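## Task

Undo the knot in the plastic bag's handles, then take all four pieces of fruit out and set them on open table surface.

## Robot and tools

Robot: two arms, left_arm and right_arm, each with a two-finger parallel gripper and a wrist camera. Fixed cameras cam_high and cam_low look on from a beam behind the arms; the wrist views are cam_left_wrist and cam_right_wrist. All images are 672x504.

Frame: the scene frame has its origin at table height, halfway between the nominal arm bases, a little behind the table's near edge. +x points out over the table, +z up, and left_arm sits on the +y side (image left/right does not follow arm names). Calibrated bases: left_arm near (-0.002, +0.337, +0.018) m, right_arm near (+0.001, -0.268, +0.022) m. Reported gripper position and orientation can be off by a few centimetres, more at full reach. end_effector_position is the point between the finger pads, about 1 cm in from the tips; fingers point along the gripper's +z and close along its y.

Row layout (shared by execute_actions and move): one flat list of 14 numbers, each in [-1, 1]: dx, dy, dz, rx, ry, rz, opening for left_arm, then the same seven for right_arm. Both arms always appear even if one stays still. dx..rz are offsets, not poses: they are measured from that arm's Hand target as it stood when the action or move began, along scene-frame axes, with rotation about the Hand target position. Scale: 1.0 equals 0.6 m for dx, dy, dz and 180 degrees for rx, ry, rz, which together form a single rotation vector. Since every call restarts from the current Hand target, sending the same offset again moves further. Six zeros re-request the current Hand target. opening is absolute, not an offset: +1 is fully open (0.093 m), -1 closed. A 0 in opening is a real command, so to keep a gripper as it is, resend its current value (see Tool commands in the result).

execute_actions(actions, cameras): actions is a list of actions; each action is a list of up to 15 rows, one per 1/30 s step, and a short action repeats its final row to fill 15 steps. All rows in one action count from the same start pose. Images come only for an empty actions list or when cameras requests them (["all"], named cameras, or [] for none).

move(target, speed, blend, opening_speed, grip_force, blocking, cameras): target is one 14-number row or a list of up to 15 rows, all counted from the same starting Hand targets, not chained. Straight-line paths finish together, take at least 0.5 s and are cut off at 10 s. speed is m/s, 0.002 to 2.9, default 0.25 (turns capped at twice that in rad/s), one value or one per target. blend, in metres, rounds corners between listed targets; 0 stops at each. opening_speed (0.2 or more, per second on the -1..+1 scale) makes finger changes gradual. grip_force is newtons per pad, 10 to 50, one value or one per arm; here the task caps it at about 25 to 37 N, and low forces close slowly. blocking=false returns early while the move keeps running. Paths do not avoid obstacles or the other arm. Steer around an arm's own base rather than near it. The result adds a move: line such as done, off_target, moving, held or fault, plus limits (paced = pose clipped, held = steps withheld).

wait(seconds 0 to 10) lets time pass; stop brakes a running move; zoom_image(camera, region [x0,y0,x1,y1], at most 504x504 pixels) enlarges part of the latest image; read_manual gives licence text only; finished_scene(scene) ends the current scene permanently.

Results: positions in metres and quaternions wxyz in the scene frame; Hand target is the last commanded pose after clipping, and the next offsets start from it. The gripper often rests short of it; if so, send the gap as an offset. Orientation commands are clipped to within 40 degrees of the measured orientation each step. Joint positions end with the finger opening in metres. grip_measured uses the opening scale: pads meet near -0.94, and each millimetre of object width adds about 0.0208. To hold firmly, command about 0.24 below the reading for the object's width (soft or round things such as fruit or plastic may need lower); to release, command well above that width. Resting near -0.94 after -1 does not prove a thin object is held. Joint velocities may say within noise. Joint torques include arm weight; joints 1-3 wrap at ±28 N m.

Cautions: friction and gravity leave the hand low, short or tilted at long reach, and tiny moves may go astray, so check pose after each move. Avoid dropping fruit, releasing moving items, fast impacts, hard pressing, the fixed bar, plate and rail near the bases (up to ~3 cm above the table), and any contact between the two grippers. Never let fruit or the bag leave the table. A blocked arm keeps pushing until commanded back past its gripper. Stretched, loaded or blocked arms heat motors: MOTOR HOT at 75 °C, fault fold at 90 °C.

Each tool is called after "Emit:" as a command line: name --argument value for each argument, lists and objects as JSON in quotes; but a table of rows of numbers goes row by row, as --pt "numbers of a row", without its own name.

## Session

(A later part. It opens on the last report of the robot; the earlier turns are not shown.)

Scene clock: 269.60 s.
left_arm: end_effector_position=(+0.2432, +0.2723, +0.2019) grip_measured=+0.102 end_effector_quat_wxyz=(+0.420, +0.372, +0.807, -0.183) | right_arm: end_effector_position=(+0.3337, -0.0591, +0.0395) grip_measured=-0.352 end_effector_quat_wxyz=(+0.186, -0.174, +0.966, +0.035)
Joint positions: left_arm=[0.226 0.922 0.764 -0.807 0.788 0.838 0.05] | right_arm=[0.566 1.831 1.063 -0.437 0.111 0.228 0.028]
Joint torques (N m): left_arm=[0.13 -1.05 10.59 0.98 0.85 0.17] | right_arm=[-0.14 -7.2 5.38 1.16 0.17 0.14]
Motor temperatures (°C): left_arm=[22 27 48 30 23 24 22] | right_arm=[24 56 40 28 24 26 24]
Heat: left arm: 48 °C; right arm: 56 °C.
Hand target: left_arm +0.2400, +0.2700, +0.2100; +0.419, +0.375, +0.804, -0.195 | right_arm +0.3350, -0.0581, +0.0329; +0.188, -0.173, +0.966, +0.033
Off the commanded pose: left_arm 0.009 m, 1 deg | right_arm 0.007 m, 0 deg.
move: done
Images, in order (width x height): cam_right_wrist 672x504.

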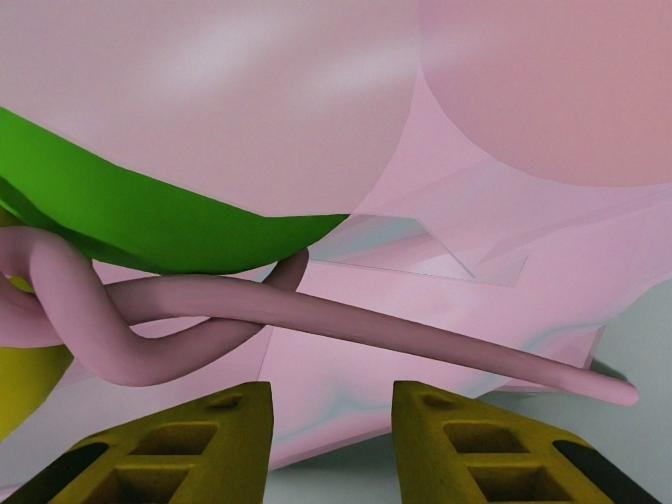

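Emit:
move --pt "0 0 0 0 0 0 0.1 -0.0133 0.021 0.07 0 0 0 -0.35" --pt "0 0 0 0 0 0 0.1 -0.0133 0.021 0.015 0 0 0 -0.35" --speed 0.07 --cameras '["cam_right_wrist"]'

Emit:
zoom_image --camera "cam_right_wrist" --region '[100, 120, 500, 500]'

Scene clock: 284.20 s.
left_arm: end_effector_position=(+0.2432, +0.2723, +0.2019) grip_measured=+0.102 end_effector_quat_wxyz=(+0.420, +0.372, +0.807, -0.183) | right_arm: end_effector_position=(+0.3271, -0.0476, +0.0504) grip_measured=-0.352 end_effector_quat_wxyz=(+0.187, -0.174, +0.966, +0.036)
Joint positions: left_arm=[0.226 0.922 0.764 -0.807 0.788 0.838 0.05] | right_arm=[0.605 1.813 1.088 -0.48 0.124 0.265 0.028]
Joint torques (N m): left_arm=[0.12 -1.01 10.5 0.98 0.84 0.15] | right_arm=[0.36 -6.83 5.37 1.15 0.21 0.19]
Motor temperatures (°C): left_arm=[22 26 48 30 23 24 22] | right_arm=[24 56 39 29 24 26 24]
Heat: left arm: 48 °C; right arm: 56 °C.
Hand target: left_arm +0.2400, +0.2700, +0.2100; +0.419, +0.375, +0.804, -0.195 | right_arm +0.3271, -0.0455, +0.0420; +0.188, -0.173, +0.966, +0.033
Off the commanded pose: left_arm 0.009 m, 1 deg | right_arm 0.009 m, 0 deg.
move: done
Images, in order (width x height): cam_right_wrist 672x504.

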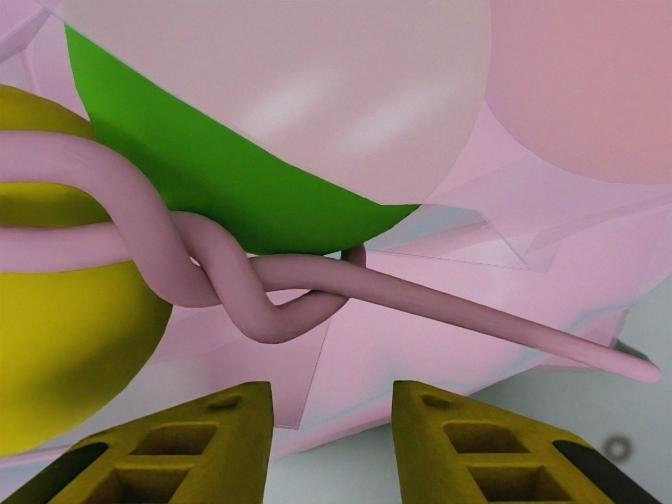

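Scaled by 1.260 from the camera's 672x504 image, which has a finer 960x720 frame.

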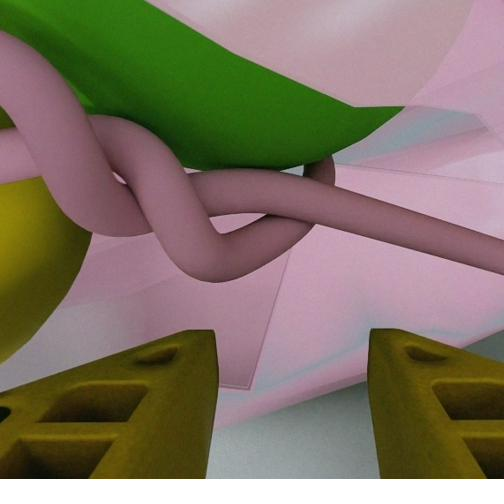

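Emit:
move --target '[0,0,0,0,0,0,0.1,0.003,0.0,-0.033,0,0,0,-0.35]' --speed 0.06 --cameras '["cam_right_wrist"]'

Emit:
zoom_image --camera "cam_right_wrist" --region '[100, 120, 500, 500]'

Scene clock: 295.77 s.
left_arm: end_effector_position=(+0.2432, +0.2723, +0.2019) grip_measured=+0.102 end_effector_quat_wxyz=(+0.420, +0.372, +0.807, -0.183) | right_arm: end_effector_position=(+0.3295, -0.0458, +0.0323) grip_measured=-0.352 end_effector_quat_wxyz=(+0.190, -0.174, +0.966, +0.036)
Joint positions: left_arm=[0.226 0.922 0.764 -0.807 0.788 0.838 0.05] | right_arm=[0.605 1.856 1.059 -0.403 0.126 0.265 0.028]
Joint torques (N m): left_arm=[0.21 -1.01 10.56 0.98 0.84 0.18] | right_arm=[-0.2 -6.89 4.93 1.21 0.2 0.18]
Heat: left arm: 49 °C; right arm: 54 °C.
Hand target: left_arm +0.2400, +0.2700, +0.2100; +0.419, +0.375, +0.804, -0.195 | right_arm +0.3288, -0.0456, +0.0221; +0.188, -0.173, +0.966, +0.033
Off the commanded pose: left_arm 0.009 m, 1 deg | right_arm 0.010 m, 0 deg.
move: done
Images, in order (width x height): cam_right_wrist 672x504.

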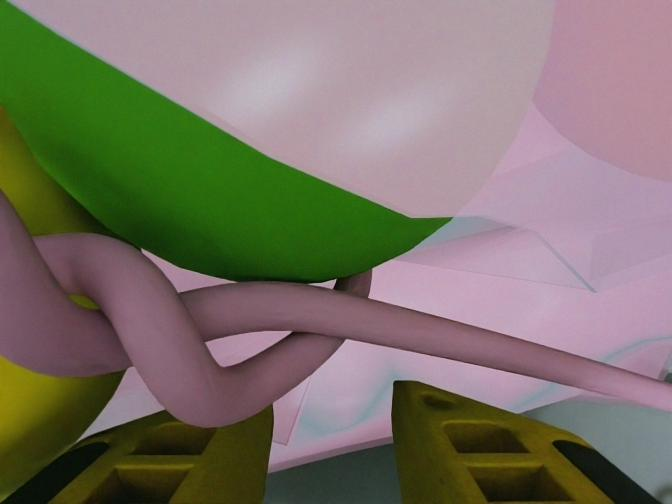

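Scaled by 1.260 from the camera's 672x504 image, which has a finer 960x720 frame.

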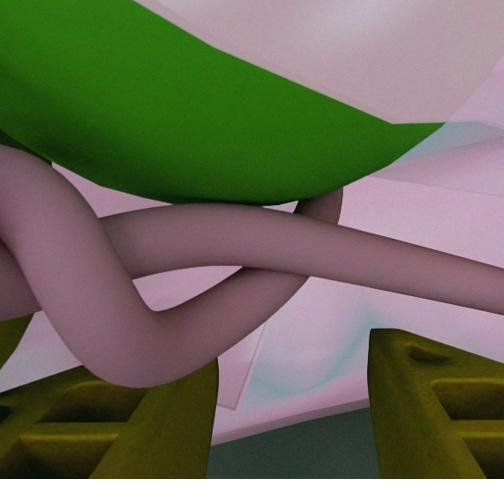

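Emit:
move --target '[0,0,0,0,0,0,0.1,0,0,0,0,0,0,-1]' --opening_speed 0.8 --cameras '["cam_right_wrist"]'

Emit:
zoom_image --camera "cam_right_wrist" --region '[100, 120, 500, 500]'

Scene clock: 300.30 s.
left_arm: end_effector_position=(+0.2432, +0.2723, +0.2019) grip_measured=+0.102 end_effector_quat_wxyz=(+0.420, +0.372, +0.807, -0.183) | right_arm: end_effector_position=(+0.3301, -0.0453, +0.0326) grip_measured=-0.983 end_effector_quat_wxyz=(+0.192, -0.174, +0.965, +0.037)
Joint positions: left_arm=[0.226 0.922 0.764 -0.807 0.788 0.838 0.05] | right_arm=[0.605 1.856 1.059 -0.4 0.126 0.265 0]
Joint torques (N m): left_arm=[0.23 -1.02 10.55 1 0.86 0.18] | right_arm=[-0.1 -6.79 5.07 1.17 0.18 0.15]
Heat: left arm: 49 °C; right arm: 53 °C.
Hand target: left_arm +0.2400, +0.2700, +0.2100; +0.419, +0.375, +0.804, -0.195 | right_arm +0.3288, -0.0456, +0.0221; +0.188, -0.173, +0.966, +0.033
Off the commanded pose: left_arm 0.009 m, 1 deg | right_arm 0.011 m, 1 deg.
move: off_target (right_arm)
Images, in order (width x height): cam_right_wrist 672x504.

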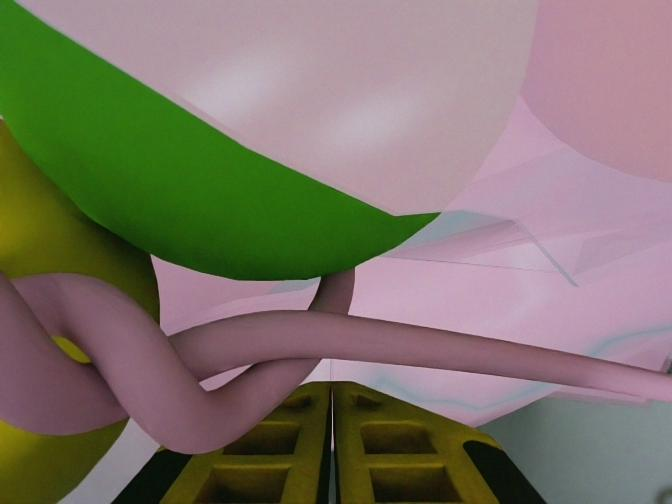

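Scaled by 1.260 from the camera's 672x504 image, which has a finer 960x720 frame.

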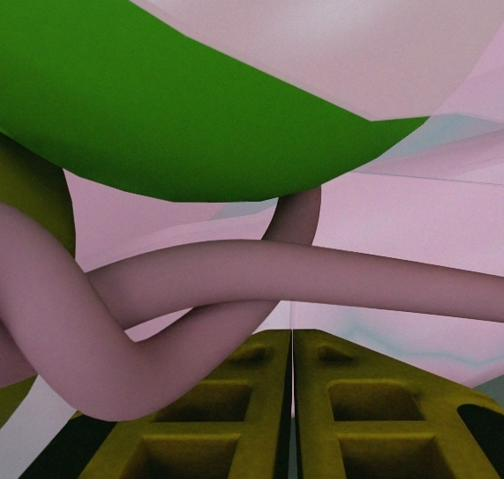

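Emit:
move --target '[0,0,0,0,0,0,0.1,0.0083,-0.075,0.0367,0,0,0,-1]' --speed 0.06 --cameras '["cam_right_wrist","cam_left_wrist"]'

Emit:
zoom_image --camera "cam_right_wrist" --region '[0, 50, 504, 504]'

Emit:
zoom_image --camera "cam_left_wrist" --region '[360, 0, 600, 180]'

Scene clock: 306.53 s.
left_arm: end_effector_position=(+0.2432, +0.2723, +0.2019) grip_measured=+0.102 end_effector_quat_wxyz=(+0.420, +0.372, +0.807, -0.183) | right_arm: end_effector_position=(+0.3402, -0.0871, +0.0372) grip_measured=-0.983 end_effector_quat_wxyz=(+0.192, -0.168, +0.966, +0.030)
Joint positions: left_arm=[0.226 0.922 0.764 -0.807 0.788 0.838 0.05] | right_arm=[0.49 1.796 1.006 -0.4 0.099 0.166 0]
Joint torques (N m): left_arm=[0.12 -1.01 10.58 0.99 0.87 0.17] | right_arm=[-0.79 -11.41 5.3 0.7 -0.05 0.01]
Heat: left arm: 49 °C; right arm: 53 °C.
Hand target: left_arm +0.2400, +0.2700, +0.2100; +0.419, +0.375, +0.804, -0.195 | right_arm +0.3338, -0.0904, +0.0442; +0.188, -0.173, +0.966, +0.033
Off the commanded pose: left_arm 0.009 m, 1 deg | right_arm 0.010 m, 1 deg.
move: done
Images, in order (width x height): cam_left_wrist 672x504, cam_right_wrist 672x504.

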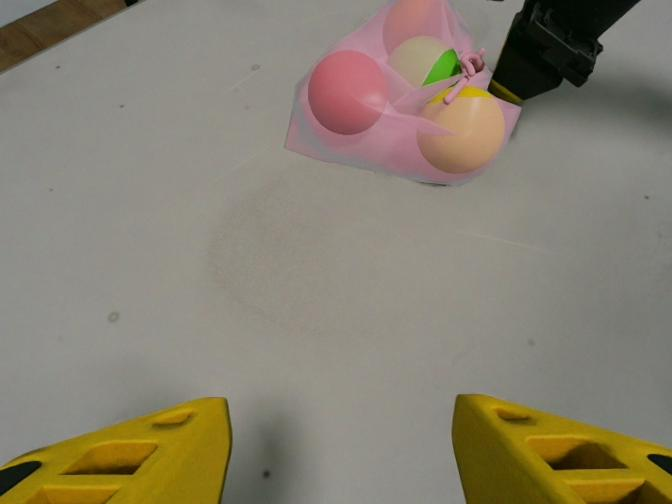

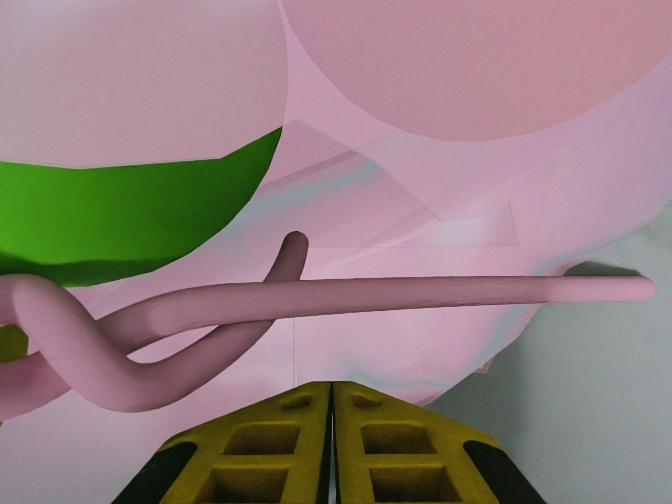

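Scaled by 1.000.

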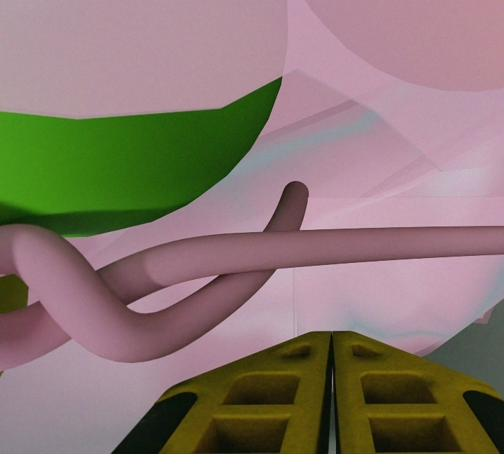

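Scaled by 2.100 from the camera's 672x504 image, which has a finer 960x720 frame.

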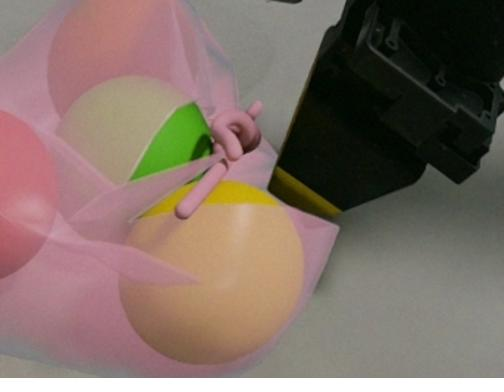

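Emit:
move --target '[0,0,0,0,0,0,0.1,0.005,-0.08,0.03,0,0,0,-1]' --speed 0.06 --cameras '["cam_right_wrist","cam_left_wrist"]'

Emit:
zoom_image --camera "cam_left_wrist" --region '[360, 0, 600, 180]'

Scene clock: 315.17 s.
left_arm: end_effector_position=(+0.2432, +0.2723, +0.2019) grip_measured=+0.102 end_effector_quat_wxyz=(+0.420, +0.372, +0.807, -0.183) | right_arm: end_effector_position=(+0.3444, -0.1357, +0.0569) grip_measured=-0.983 end_effector_quat_wxyz=(+0.192, -0.168, +0.966, +0.030)
Joint positions: left_arm=[0.226 0.922 0.764 -0.807 0.788 0.838 0.05] | right_arm=[0.347 1.689 0.97 -0.459 0.044 0.032 0]
Joint torques (N m): left_arm=[0.12 -1.07 10.48 0.99 0.84 0.16] | right_arm=[-0.84 -10.19 5.16 0.74 -0.09 0.08]
Motor temperatures (°C): left_arm=[22 26 49 30 23 24 22] | right_arm=[24 55 37 28 24 26 24]
Heat: left arm: 49 °C; right arm: 55 °C.
Hand target: left_arm +0.2400, +0.2700, +0.2100; +0.419, +0.375, +0.804, -0.195 | right_arm +0.3368, -0.1384, +0.0622; +0.188, -0.173, +0.966, +0.033
Off the commanded pose: left_arm 0.009 m, 1 deg | right_arm 0.010 m, 1 deg.
move: done
Images, in order (width x height): cam_left_wrist 672x504, cam_right_wrist 672x504.

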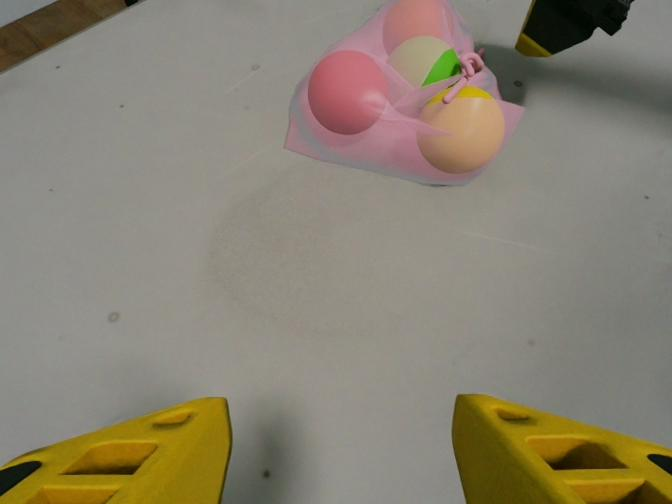

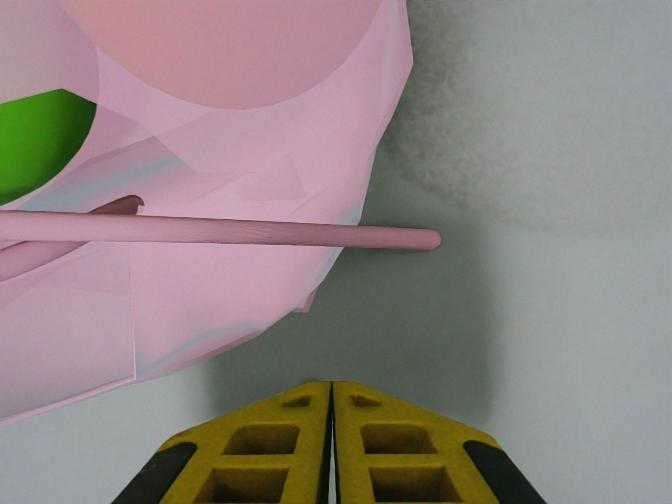

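Scaled by 2.100 from the camera's 672x504 image, which has a finer 960x720 frame.

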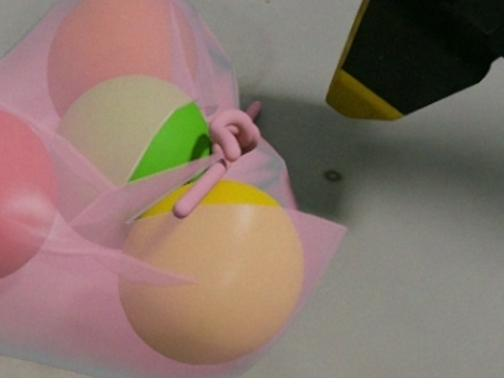

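Emit:
move --target '[0,0,0,0,0,0,0.1,-0.0347,0.099,0.0297,0,0,-0.094,-0.05]' --speed 0.1 --cameras '["cam_right_wrist"]'

Emit:
zoom_image --camera "cam_right_wrist" --region '[120, 100, 570, 500]'

Scene clock: 328.53 s.
left_arm: end_effector_position=(+0.2432, +0.2723, +0.2019) grip_measured=+0.102 end_effector_quat_wxyz=(+0.420, +0.372, +0.807, -0.183) | right_arm: end_effector_position=(+0.3142, -0.0818, +0.0776) grip_measured=-0.052 end_effector_quat_wxyz=(+0.193, -0.031, +0.981, +0.011)
Joint positions: left_arm=[0.226 0.922 0.764 -0.807 0.788 0.838 0.05] | right_arm=[0.598 1.689 1.06 -0.61 0.221 0.537 0.043]
Joint torques (N m): left_arm=[0.12 -1.03 10.48 0.98 0.85 0.17] | right_arm=[0.38 -6.31 9.05 0.65 0.31 0.18]
Motor temperatures (°C): left_arm=[22 26 49 30 23 24 22] | right_arm=[24 56 37 28 24 26 24]
Heat: left arm: 49 °C; right arm: 56 °C.
Hand target: left_arm +0.2400, +0.2700, +0.2100; +0.419, +0.375, +0.804, -0.195 | right_arm +0.3161, -0.0791, +0.0801; +0.191, -0.029, +0.981, +0.005
Off the commanded pose: left_arm 0.009 m, 1 deg | right_arm 0.004 m, 1 deg.
move: done
Images, in order (width x height): cam_right_wrist 672x504.

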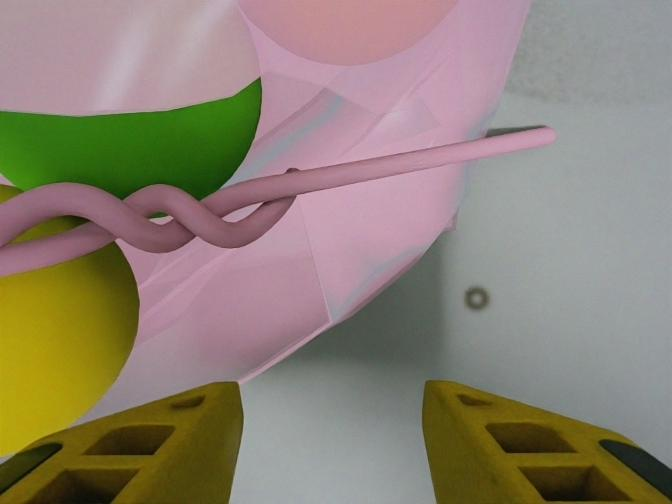

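Scaled by 1.120 from the camera's 672x504 image, which has a finer 960x720 frame.

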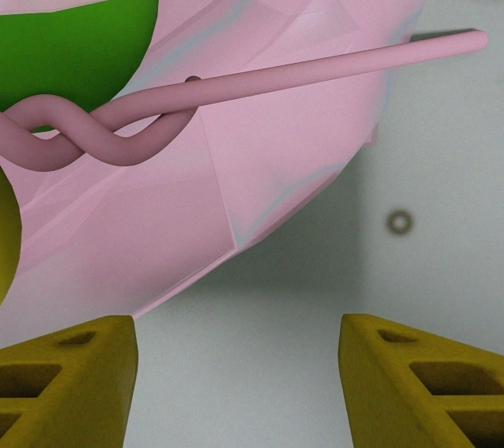

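Emit:
move --target '[0,0,0,0,0,0,0.1,0.038,0.006,-0.1035,0,0,0,-0.05]' --speed 0.06 --cameras '["cam_right_wrist"]'

Emit:
zoom_image --camera "cam_right_wrist" --region '[120, 100, 570, 500]'

Scene clock: 335.80 s.
left_arm: end_effector_position=(+0.2432, +0.2723, +0.2019) grip_measured=+0.102 end_effector_quat_wxyz=(+0.420, +0.372, +0.807, -0.183) | right_arm: end_effector_position=(+0.3391, -0.0733, +0.0295) grip_measured=-0.052 end_effector_quat_wxyz=(+0.196, -0.026, +0.980, +0.009)
Joint positions: left_arm=[0.226 0.922 0.764 -0.807 0.788 0.838 0.05] | right_arm=[0.574 1.861 1.055 -0.426 0.221 0.524 0.043]
Joint torques (N m): left_arm=[0.13 -1.03 10.59 0.98 0.82 0.14] | right_arm=[-0.85 -6.58 4.81 1.11 0.2 0.03]
Motor temperatures (°C): left_arm=[22 26 49 30 23 24 22] | right_arm=[24 55 37 28 24 26 24]
Heat: left arm: 49 °C; right arm: 55 °C.
Hand target: left_arm +0.2400, +0.2700, +0.2100; +0.419, +0.375, +0.804, -0.195 | right_arm +0.3388, -0.0755, +0.0178; +0.191, -0.029, +0.981, +0.005
Off the commanded pose: left_arm 0.009 m, 1 deg | right_arm 0.012 m, 1 deg.
move: off_target (right_arm)
Images, in order (width x height): cam_right_wrist 672x504.

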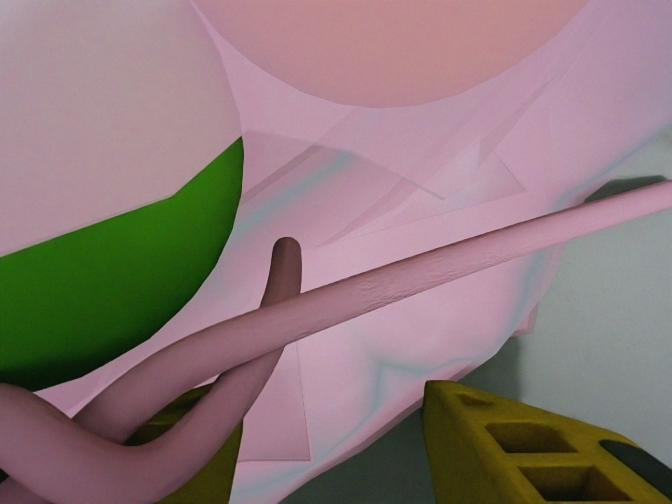

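Scaled by 1.120 from the camera's 672x504 image, which has a finer 960x720 frame.

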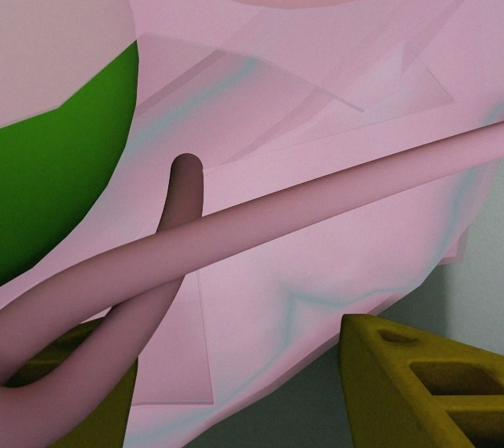

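Emit:
move --target '[0,0,0,0,0,0,0.1,0,-0.002,-0.025,0,0,0,-0.05]' --speed 0.05 --cameras '["cam_right_wrist"]'

Emit:
zoom_image --camera "cam_right_wrist" --region '[120, 150, 520, 504]'

Scene clock: 340.70 s.
left_arm: end_effector_position=(+0.2432, +0.2723, +0.2019) grip_measured=+0.102 end_effector_quat_wxyz=(+0.420, +0.372, +0.807, -0.183) | right_arm: end_effector_position=(+0.3396, -0.0748, +0.0267) grip_measured=-0.052 end_effector_quat_wxyz=(+0.201, -0.025, +0.979, +0.007)
Joint positions: left_arm=[0.226 0.922 0.764 -0.807 0.788 0.838 0.05] | right_arm=[0.574 1.863 1.042 -0.404 0.231 0.523 0.043]
Joint torques (N m): left_arm=[0.13 -1.02 10.48 0.96 0.87 0.17] | right_arm=[-1.21 -4.6 3.38 1.42 0.1 0]
Heat: left arm: 50 °C; right arm: 54 °C.
Hand target: left_arm +0.2400, +0.2700, +0.2100; +0.419, +0.375, +0.804, -0.195 | right_arm +0.3388, -0.0767, +0.0029; +0.191, -0.029, +0.981, +0.005
Off the commanded pose: left_arm 0.009 m, 1 deg | right_arm 0.024 m, 1 deg.
move: off_target (right_arm)
Images, in order (width x height): cam_right_wrist 672x504.

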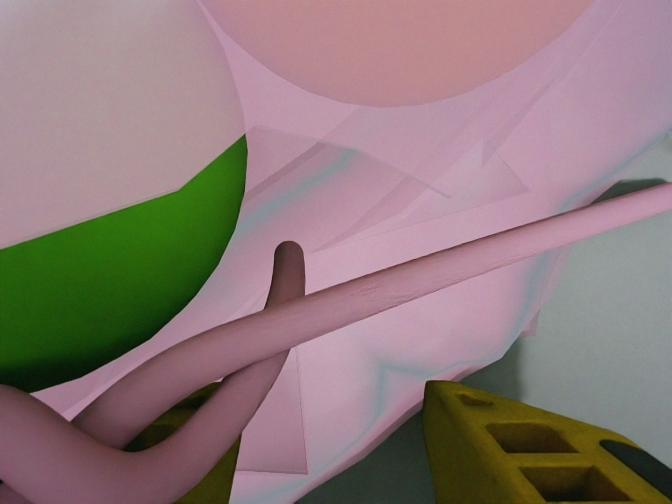

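Scaled by 1.260 from the camera's 672x504 image, which has a finer 960x720 frame.

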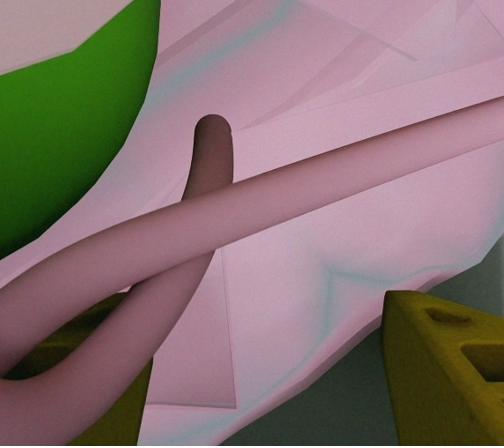

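Emit:
move --pt "0 0 0 0 0 0 0.1 0 0 0.02 0 0 0 -0.05" --pt "0 0 0 0 0 0 0.1 0 0 0.02 0 0 0 -1" --speed 0.05 --opening_speed 0.8 --cameras '["cam_right_wrist"]'

Emit:
zoom_image --camera "cam_right_wrist" --region '[120, 150, 520, 504]'

Scene clock: 346.13 s.
left_arm: end_effector_position=(+0.2432, +0.2723, +0.2019) grip_measured=+0.102 end_effector_quat_wxyz=(+0.420, +0.372, +0.807, -0.183) | right_arm: end_effector_position=(+0.3434, -0.0746, +0.0280) grip_measured=-0.959 end_effector_quat_wxyz=(+0.208, -0.023, +0.978, +0.009)
Joint positions: left_arm=[0.226 0.922 0.764 -0.807 0.788 0.838 0.05] | right_arm=[0.57 1.863 1.042 -0.388 0.233 0.52 0]
Joint torques (N m): left_arm=[0.12 -1.01 10.51 0.98 0.85 0.17] | right_arm=[-0.68 -6.35 5.27 0.95 0.06 0.06]
Heat: left arm: 50 °C; right arm: 53 °C.
Hand target: left_arm +0.2400, +0.2700, +0.2100; +0.419, +0.375, +0.804, -0.195 | right_arm +0.3387, -0.0768, +0.0149; +0.191, -0.029, +0.981, +0.005
Off the commanded pose: left_arm 0.009 m, 1 deg | right_arm 0.014 m, 2 deg.
move: off_target (right_arm); target 2's new opening was sent with right_arm's hand 0.012 m and 1 deg from that target
Images, in order (width x height): cam_right_wrist 672x504.

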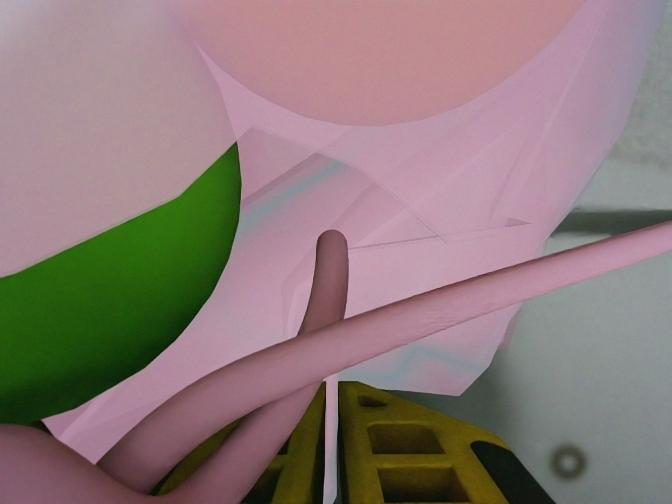

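Scaled by 1.260 from the camera's 672x504 image, which has a finer 960x720 frame.

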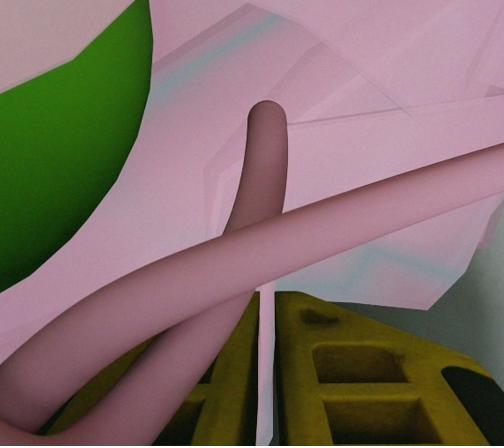

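Emit:
move --target '[0,0,0,0,0,0,0.1, 0,-0.075,0.058,0,0,0,-1]' --speed 0.08 --cameras '["cam_left_wrist","cam_right_wrist","cam_high"]'

Scene clock: 369.03 s.
left_arm: end_effector_position=(+0.2432, +0.2723, +0.2019) grip_measured=+0.102 end_effector_quat_wxyz=(+0.420, +0.372, +0.807, -0.183) | right_arm: end_effector_position=(+0.3454, -0.1183, +0.0441) grip_measured=-0.959 end_effector_quat_wxyz=(+0.196, -0.025, +0.980, +0.003)
Joint positions: left_arm=[0.226 0.922 0.764 -0.807 0.788 0.838 0.05] | right_arm=[0.453 1.768 1.004 -0.451 0.192 0.408 0]
Joint torques (N m): left_arm=[0.18 -1.09 10.51 0.98 0.86 0.16] | right_arm=[-0.81 -10.74 5.24 0.69 0.04 0.05]
Heat: left arm: 50 °C; right arm: 52 °C.
Hand target: left_arm +0.2400, +0.2700, +0.2100; +0.419, +0.375, +0.804, -0.195 | right_arm +0.3387, -0.1217, +0.0497; +0.191, -0.029, +0.981, +0.005
Off the commanded pose: left_arm 0.009 m, 1 deg | right_arm 0.009 m, 1 deg.
move: done
Images, in order (width x height): cam_high 672x504, cam_left_wrist 672x504, cam_right_wrist 672x504.

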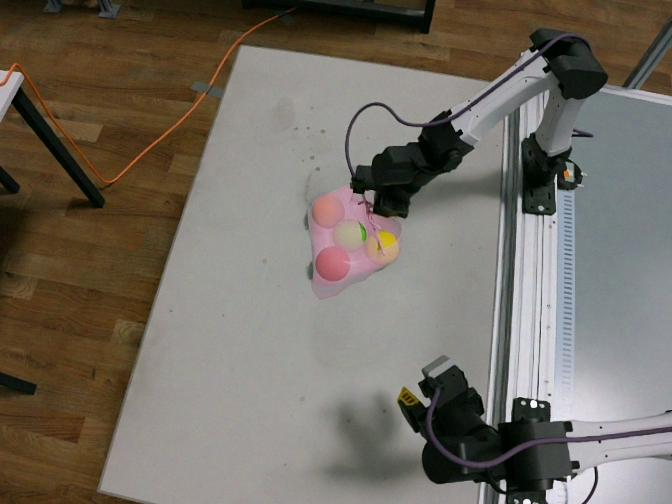

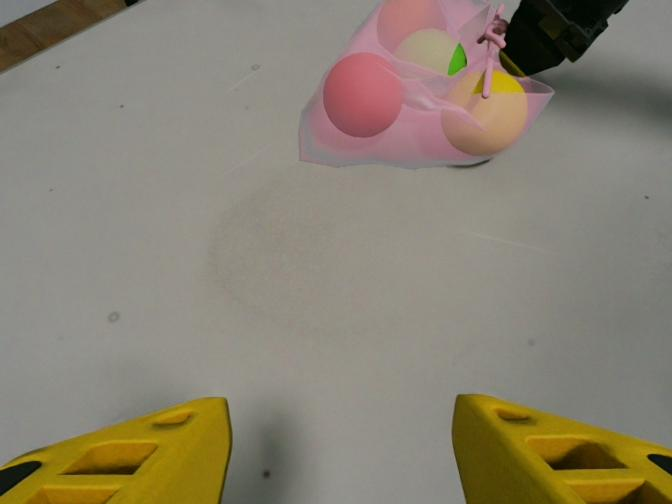

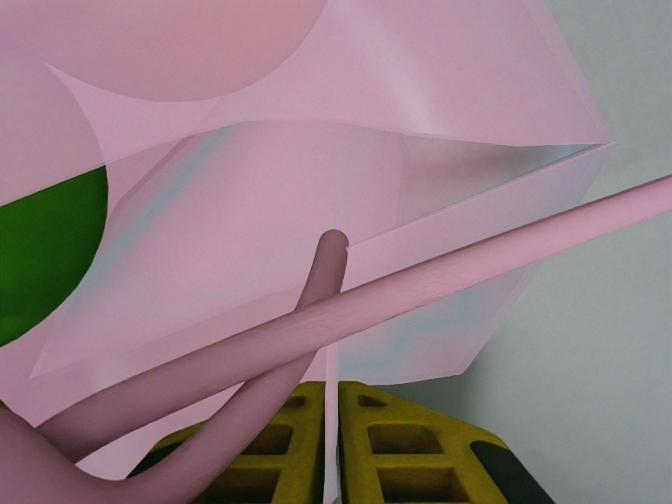

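Emit:
zoom_image --camera "cam_left_wrist" --region '[380, 0, 580, 150]'

Emit:
zoom_image --camera "cam_high" --region '[290, 170, 430, 310]'

Scaled by 2.520 from the camera's 672x504 image, which has a finer 960x720 frame.

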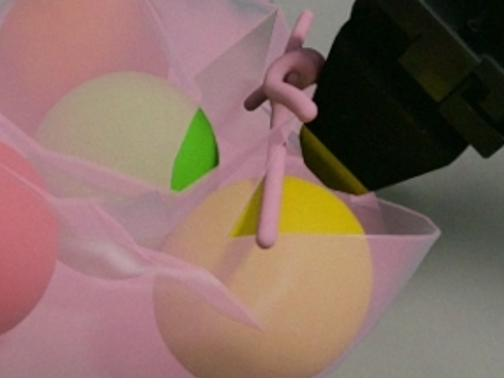

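Scaled by 3.600 from the camera's 672x504 image, which has a finer 960x720 frame.

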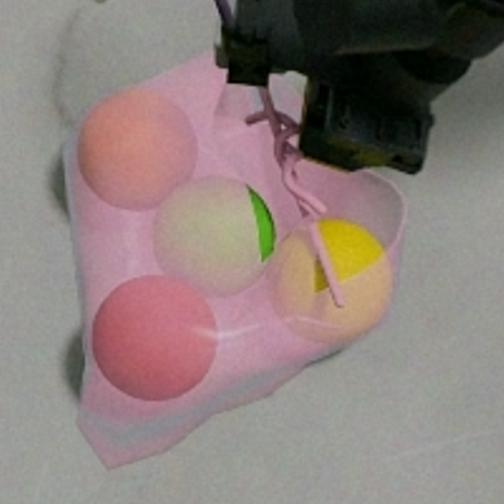

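Emit:
move --target '[0,0,0,0,0,0,0.1, 0,-0.083,0.02,0,0,0,-1]' --speed 0.08 --cameras '["cam_left_wrist","cam_right_wrist","cam_high"]'

Emit:
zoom_image --camera "cam_high" --region '[290, 140, 430, 310]'

Emit:
zoom_image --camera "cam_left_wrist" --region '[380, 0, 580, 150]'

Scene clock: 377.00 s.
left_arm: end_effector_position=(+0.2432, +0.2723, +0.2019) grip_measured=+0.102 end_effector_quat_wxyz=(+0.420, +0.372, +0.807, -0.183) | right_arm: end_effector_position=(+0.3467, -0.1689, +0.0571) grip_measured=-0.959 end_effector_quat_wxyz=(+0.196, -0.025, +0.980, +0.002)
Joint positions: left_arm=[0.226 0.922 0.764 -0.807 0.788 0.838 0.05] | right_arm=[0.302 1.666 0.946 -0.47 0.138 0.265 0]
Joint torques (N m): left_arm=[0.14 -1.1 10.48 0.98 0.85 0.16] | right_arm=[-0.79 -9.91 5.2 0.71 -0.02 0.02]
Heat: left arm: 50 °C; right arm: 53 °C.
Hand target: left_arm +0.2400, +0.2700, +0.2100; +0.419, +0.375, +0.804, -0.195 | right_arm +0.3387, -0.1715, +0.0616; +0.191, -0.029, +0.981, +0.005
Off the commanded pose: left_arm 0.009 m, 1 deg | right_arm 0.010 m, 1 deg.
move: done
Images, in order (width x height): cam_high 672x504, cam_left_wrist 672x504, cam_right_wrist 672x504.

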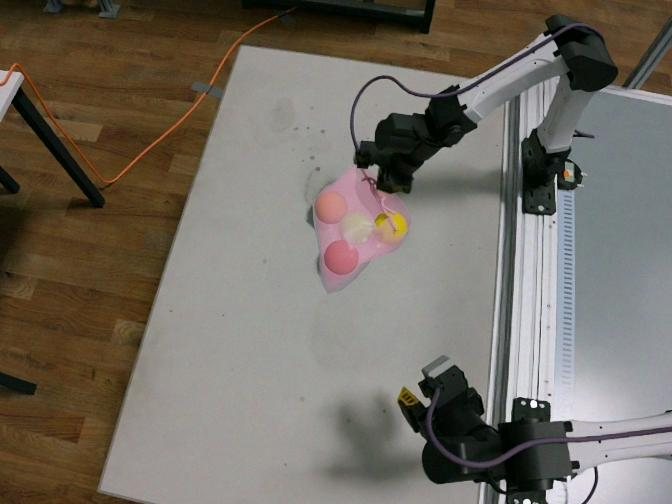

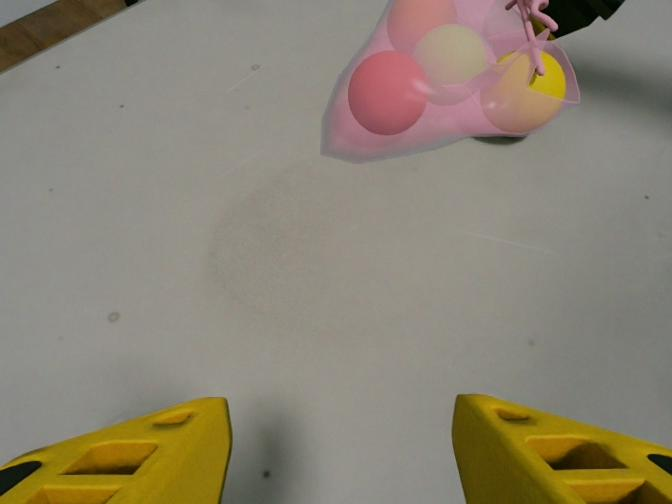

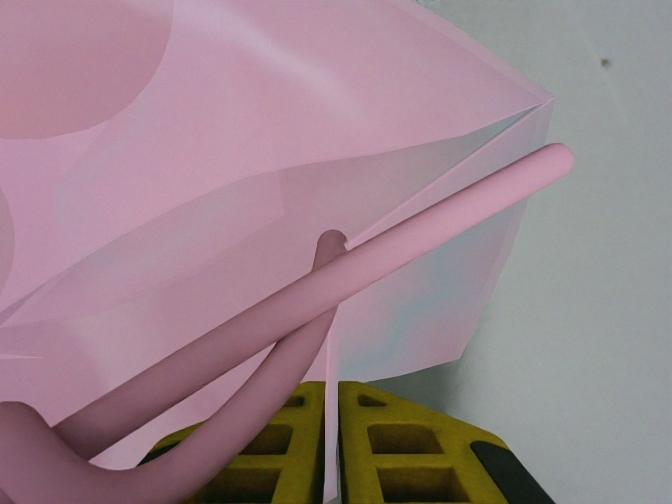

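Scaled by 2.965 from the camera's 672x504 image, which has a finer 960x720 frame.

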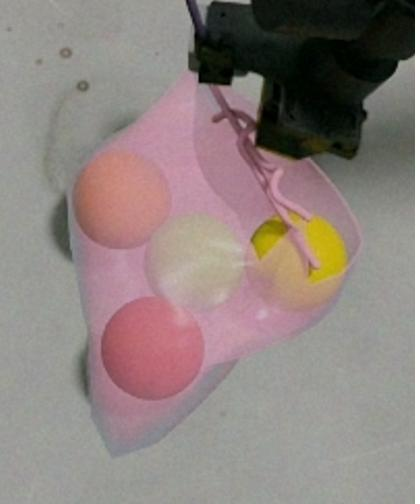

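Scaled by 2.520 from the camera's 672x504 image, which has a finer 960x720 frame.

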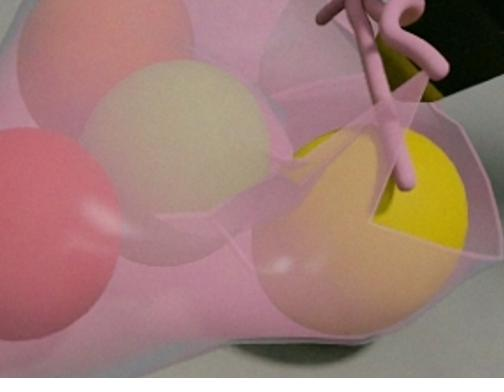

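Emit:
move --target '[0,0,0,0,0,0,0.1, 0,-0.083,0.02,0,0,0,-1]' --speed 0.08 --cameras '["cam_left_wrist","cam_right_wrist","cam_high"]'

Emit:
zoom_image --camera "cam_high" --region '[290, 120, 430, 290]'

Emit:
zoom_image --camera "cam_left_wrist" --region '[380, 0, 640, 195]'

Scene clock: 383.70 s.
left_arm: end_effector_position=(+0.2432, +0.2723, +0.2019) grip_measured=+0.102 end_effector_quat_wxyz=(+0.420, +0.372, +0.807, -0.183) | right_arm: end_effector_position=(+0.3473, -0.2197, +0.0698) grip_measured=-0.959 end_effector_quat_wxyz=(+0.196, -0.025, +0.980, +0.002)
Joint positions: left_arm=[0.226 0.922 0.764 -0.807 0.788 0.838 0.05] | right_arm=[0.133 1.592 0.925 -0.507 0.073 0.107 0]
Joint torques (N m): left_arm=[0.09 -1.02 10.61 0.97 0.86 0.17] | right_arm=[-0.85 -9.35 5.46 0.73 0 0.02]
Heat: left arm: 50 °C; right arm: 53 °C.
Hand target: left_arm +0.2400, +0.2700, +0.2100; +0.419, +0.375, +0.804, -0.195 | right_arm +0.3387, -0.2213, +0.0736; +0.191, -0.029, +0.981, +0.005
Off the commanded pose: left_arm 0.009 m, 1 deg | right_arm 0.009 m, 1 deg.
move: done
Images, in order (width x height): cam_high 672x504, cam_left_wrist 672x504, cam_right_wrist 672x504.

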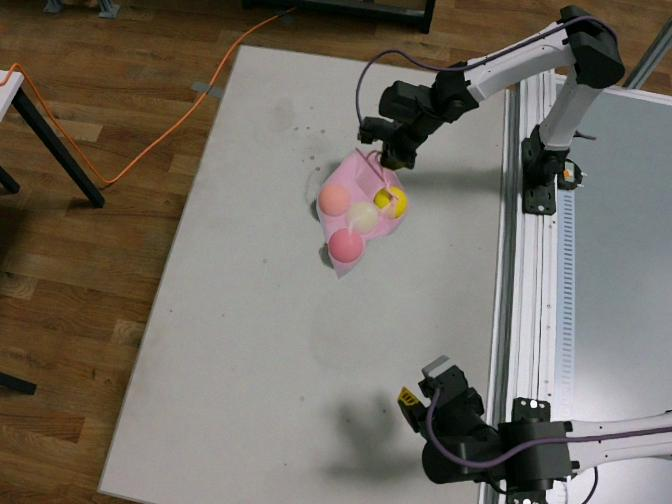

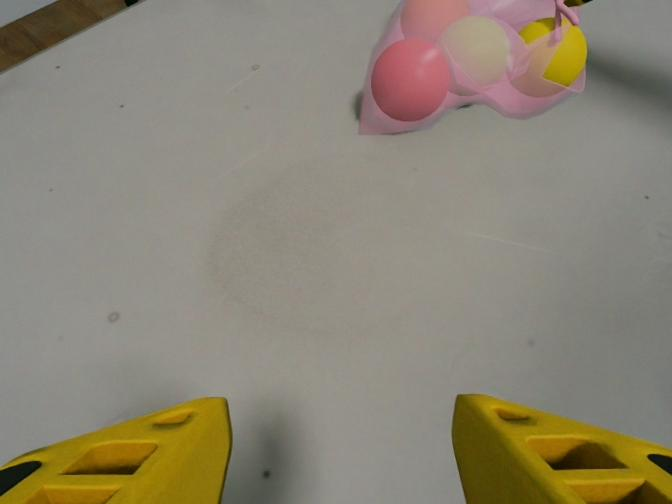

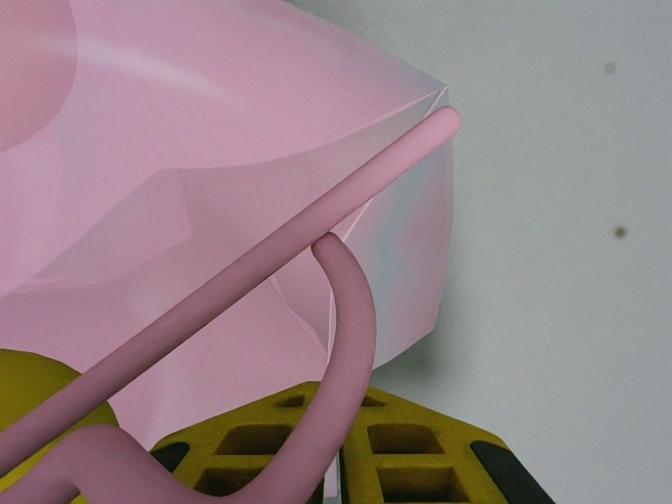

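Scaled by 2.965 from the camera's 672x504 image, which has a finer 960x720 frame.

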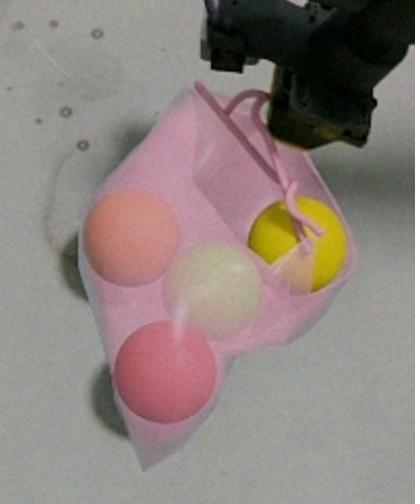

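Scaled by 1.938 from the camera's 672x504 image, which has a finer 960x720 frame.

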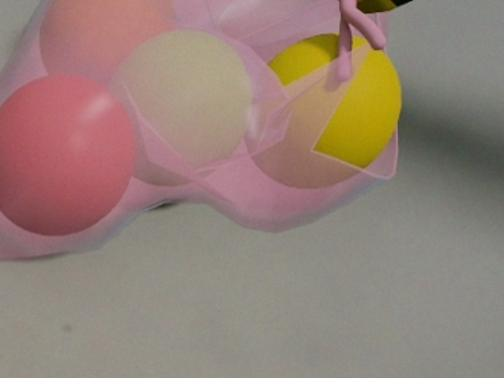

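Emit:
zoom_image --camera "cam_high" --region '[345, 140, 415, 225]'

Emit:
zoom_image --camera "cam_right_wrist" --region '[0, 250, 336, 504]'

Emit:
zoom_image --camera "cam_left_wrist" --region '[500, 0, 620, 120]'

Scaled by 5.929 from the camera's 672x504 image, which has a finer 960x720 frame.

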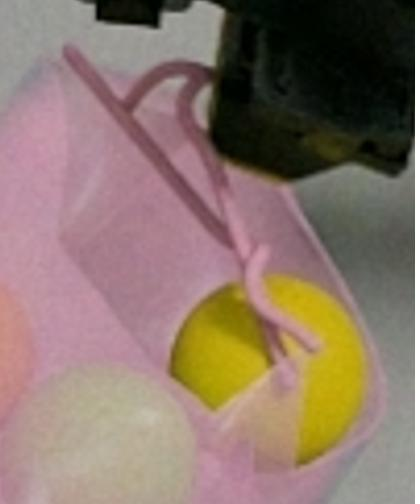

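Scaled by 1.500 from the camera's 672x504 image, which has a finer 960x720 frame.

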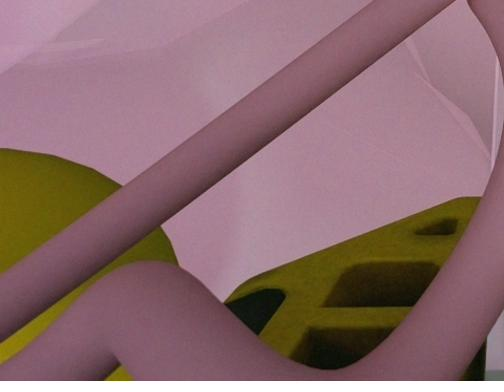

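Scaled by 4.200 from the camera's 672x504 image, which has a finer 960x720 frame.

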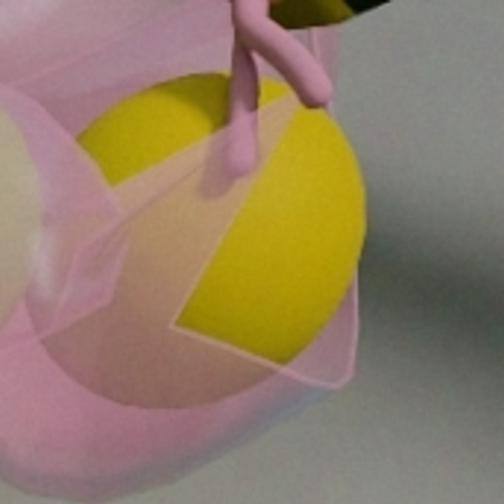

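Emit:
move --pt "0 0 0 0 0 0 0.1 0 0.025 -0.05 0 0 0 -1" --pt "0 0 0 0 0 0 0.1 0 0.025 -0.05 0 0 0 -0.2" --pt "0 0 0 0 0 0 0.1 -0.03 0.025 0.17 0 0 0 -0.2" --speed 0.12 --opening_speed 0.6 --cameras '["cam_left_wrist","cam_right_wrist","cam_high"]'

Emit:
zoom_image --camera "cam_high" --region '[325, 130, 415, 230]'

Scene clock: 421.47 s.
left_arm: end_effector_position=(+0.2432, +0.2723, +0.2019) grip_measured=+0.102 end_effector_quat_wxyz=(+0.420, +0.372, +0.807, -0.183) | right_arm: end_effector_position=(+0.3216, -0.2077, +0.1622) grip_measured=-0.202 end_effector_quat_wxyz=(+0.181, -0.031, +0.983, +0.006)
Joint positions: left_arm=[0.226 0.922 0.764 -0.807 0.788 0.838 0.05] | right_arm=[0.194 1.446 1.176 -0.939 0.082 0.157 0.035]
Joint torques (N m): left_arm=[0.17 -1.01 10.56 0.97 0.84 0.15] | right_arm=[0.65 -7.43 9.25 0.68 0.17 0.27]
Heat: left arm: 51 °C; right arm: 51 °C.
Hand target: left_arm +0.2400, +0.2700, +0.2100; +0.419, +0.375, +0.804, -0.195 | right_arm +0.3207, -0.2063, +0.1756; +0.191, -0.029, +0.981, +0.005
Off the commanded pose: left_arm 0.009 m, 1 deg | right_arm 0.014 m, 1 deg.
move: off_target (right_arm)
Images, in order (width x height): cam_high 672x504, cam_left_wrist 672x504, cam_right_wrist 672x504.

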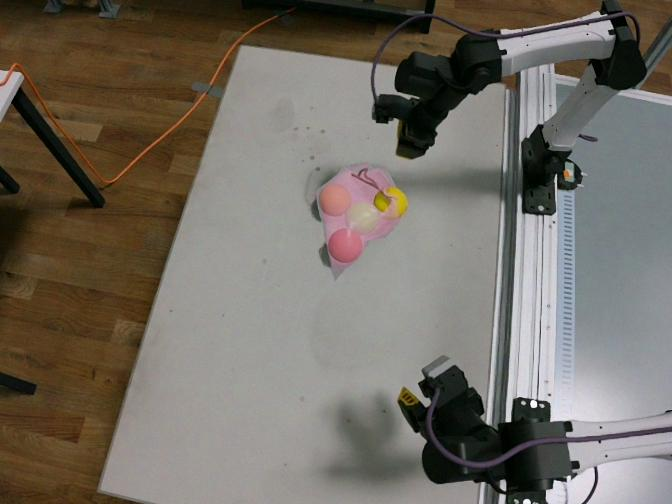

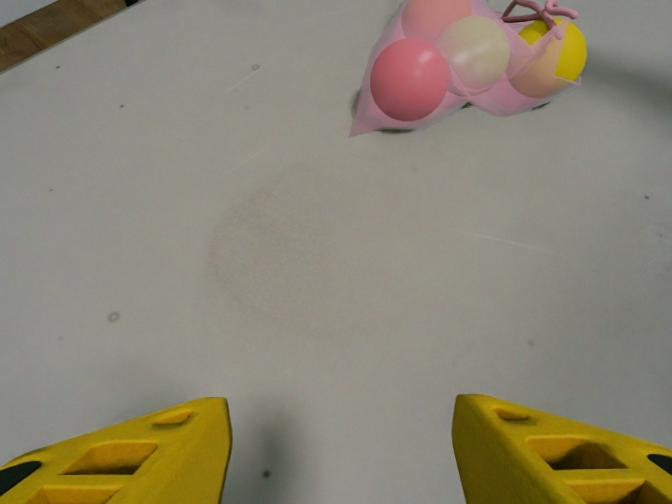

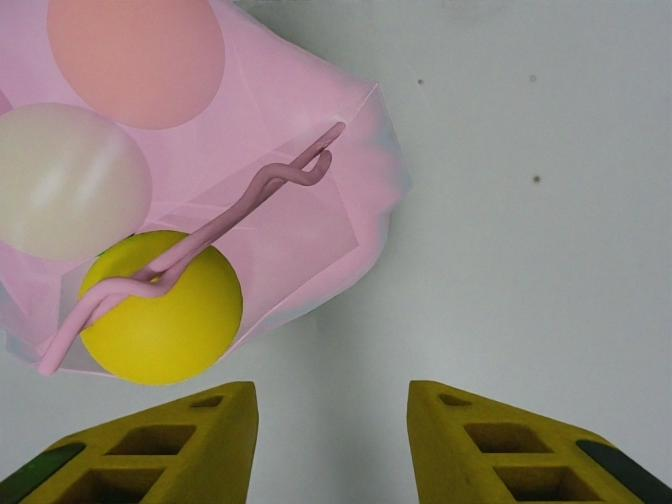

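Scaled by 5.040 from the camera's 672x504 image, which has a finer 960x720 frame.

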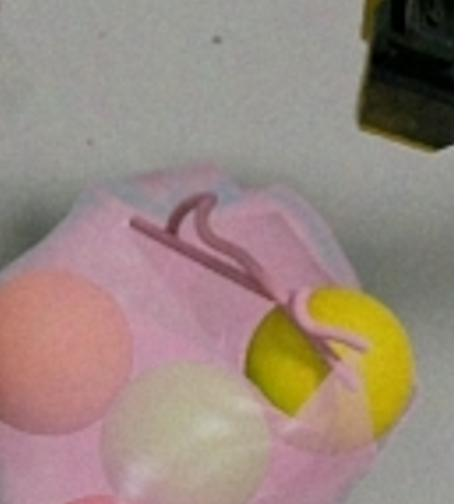

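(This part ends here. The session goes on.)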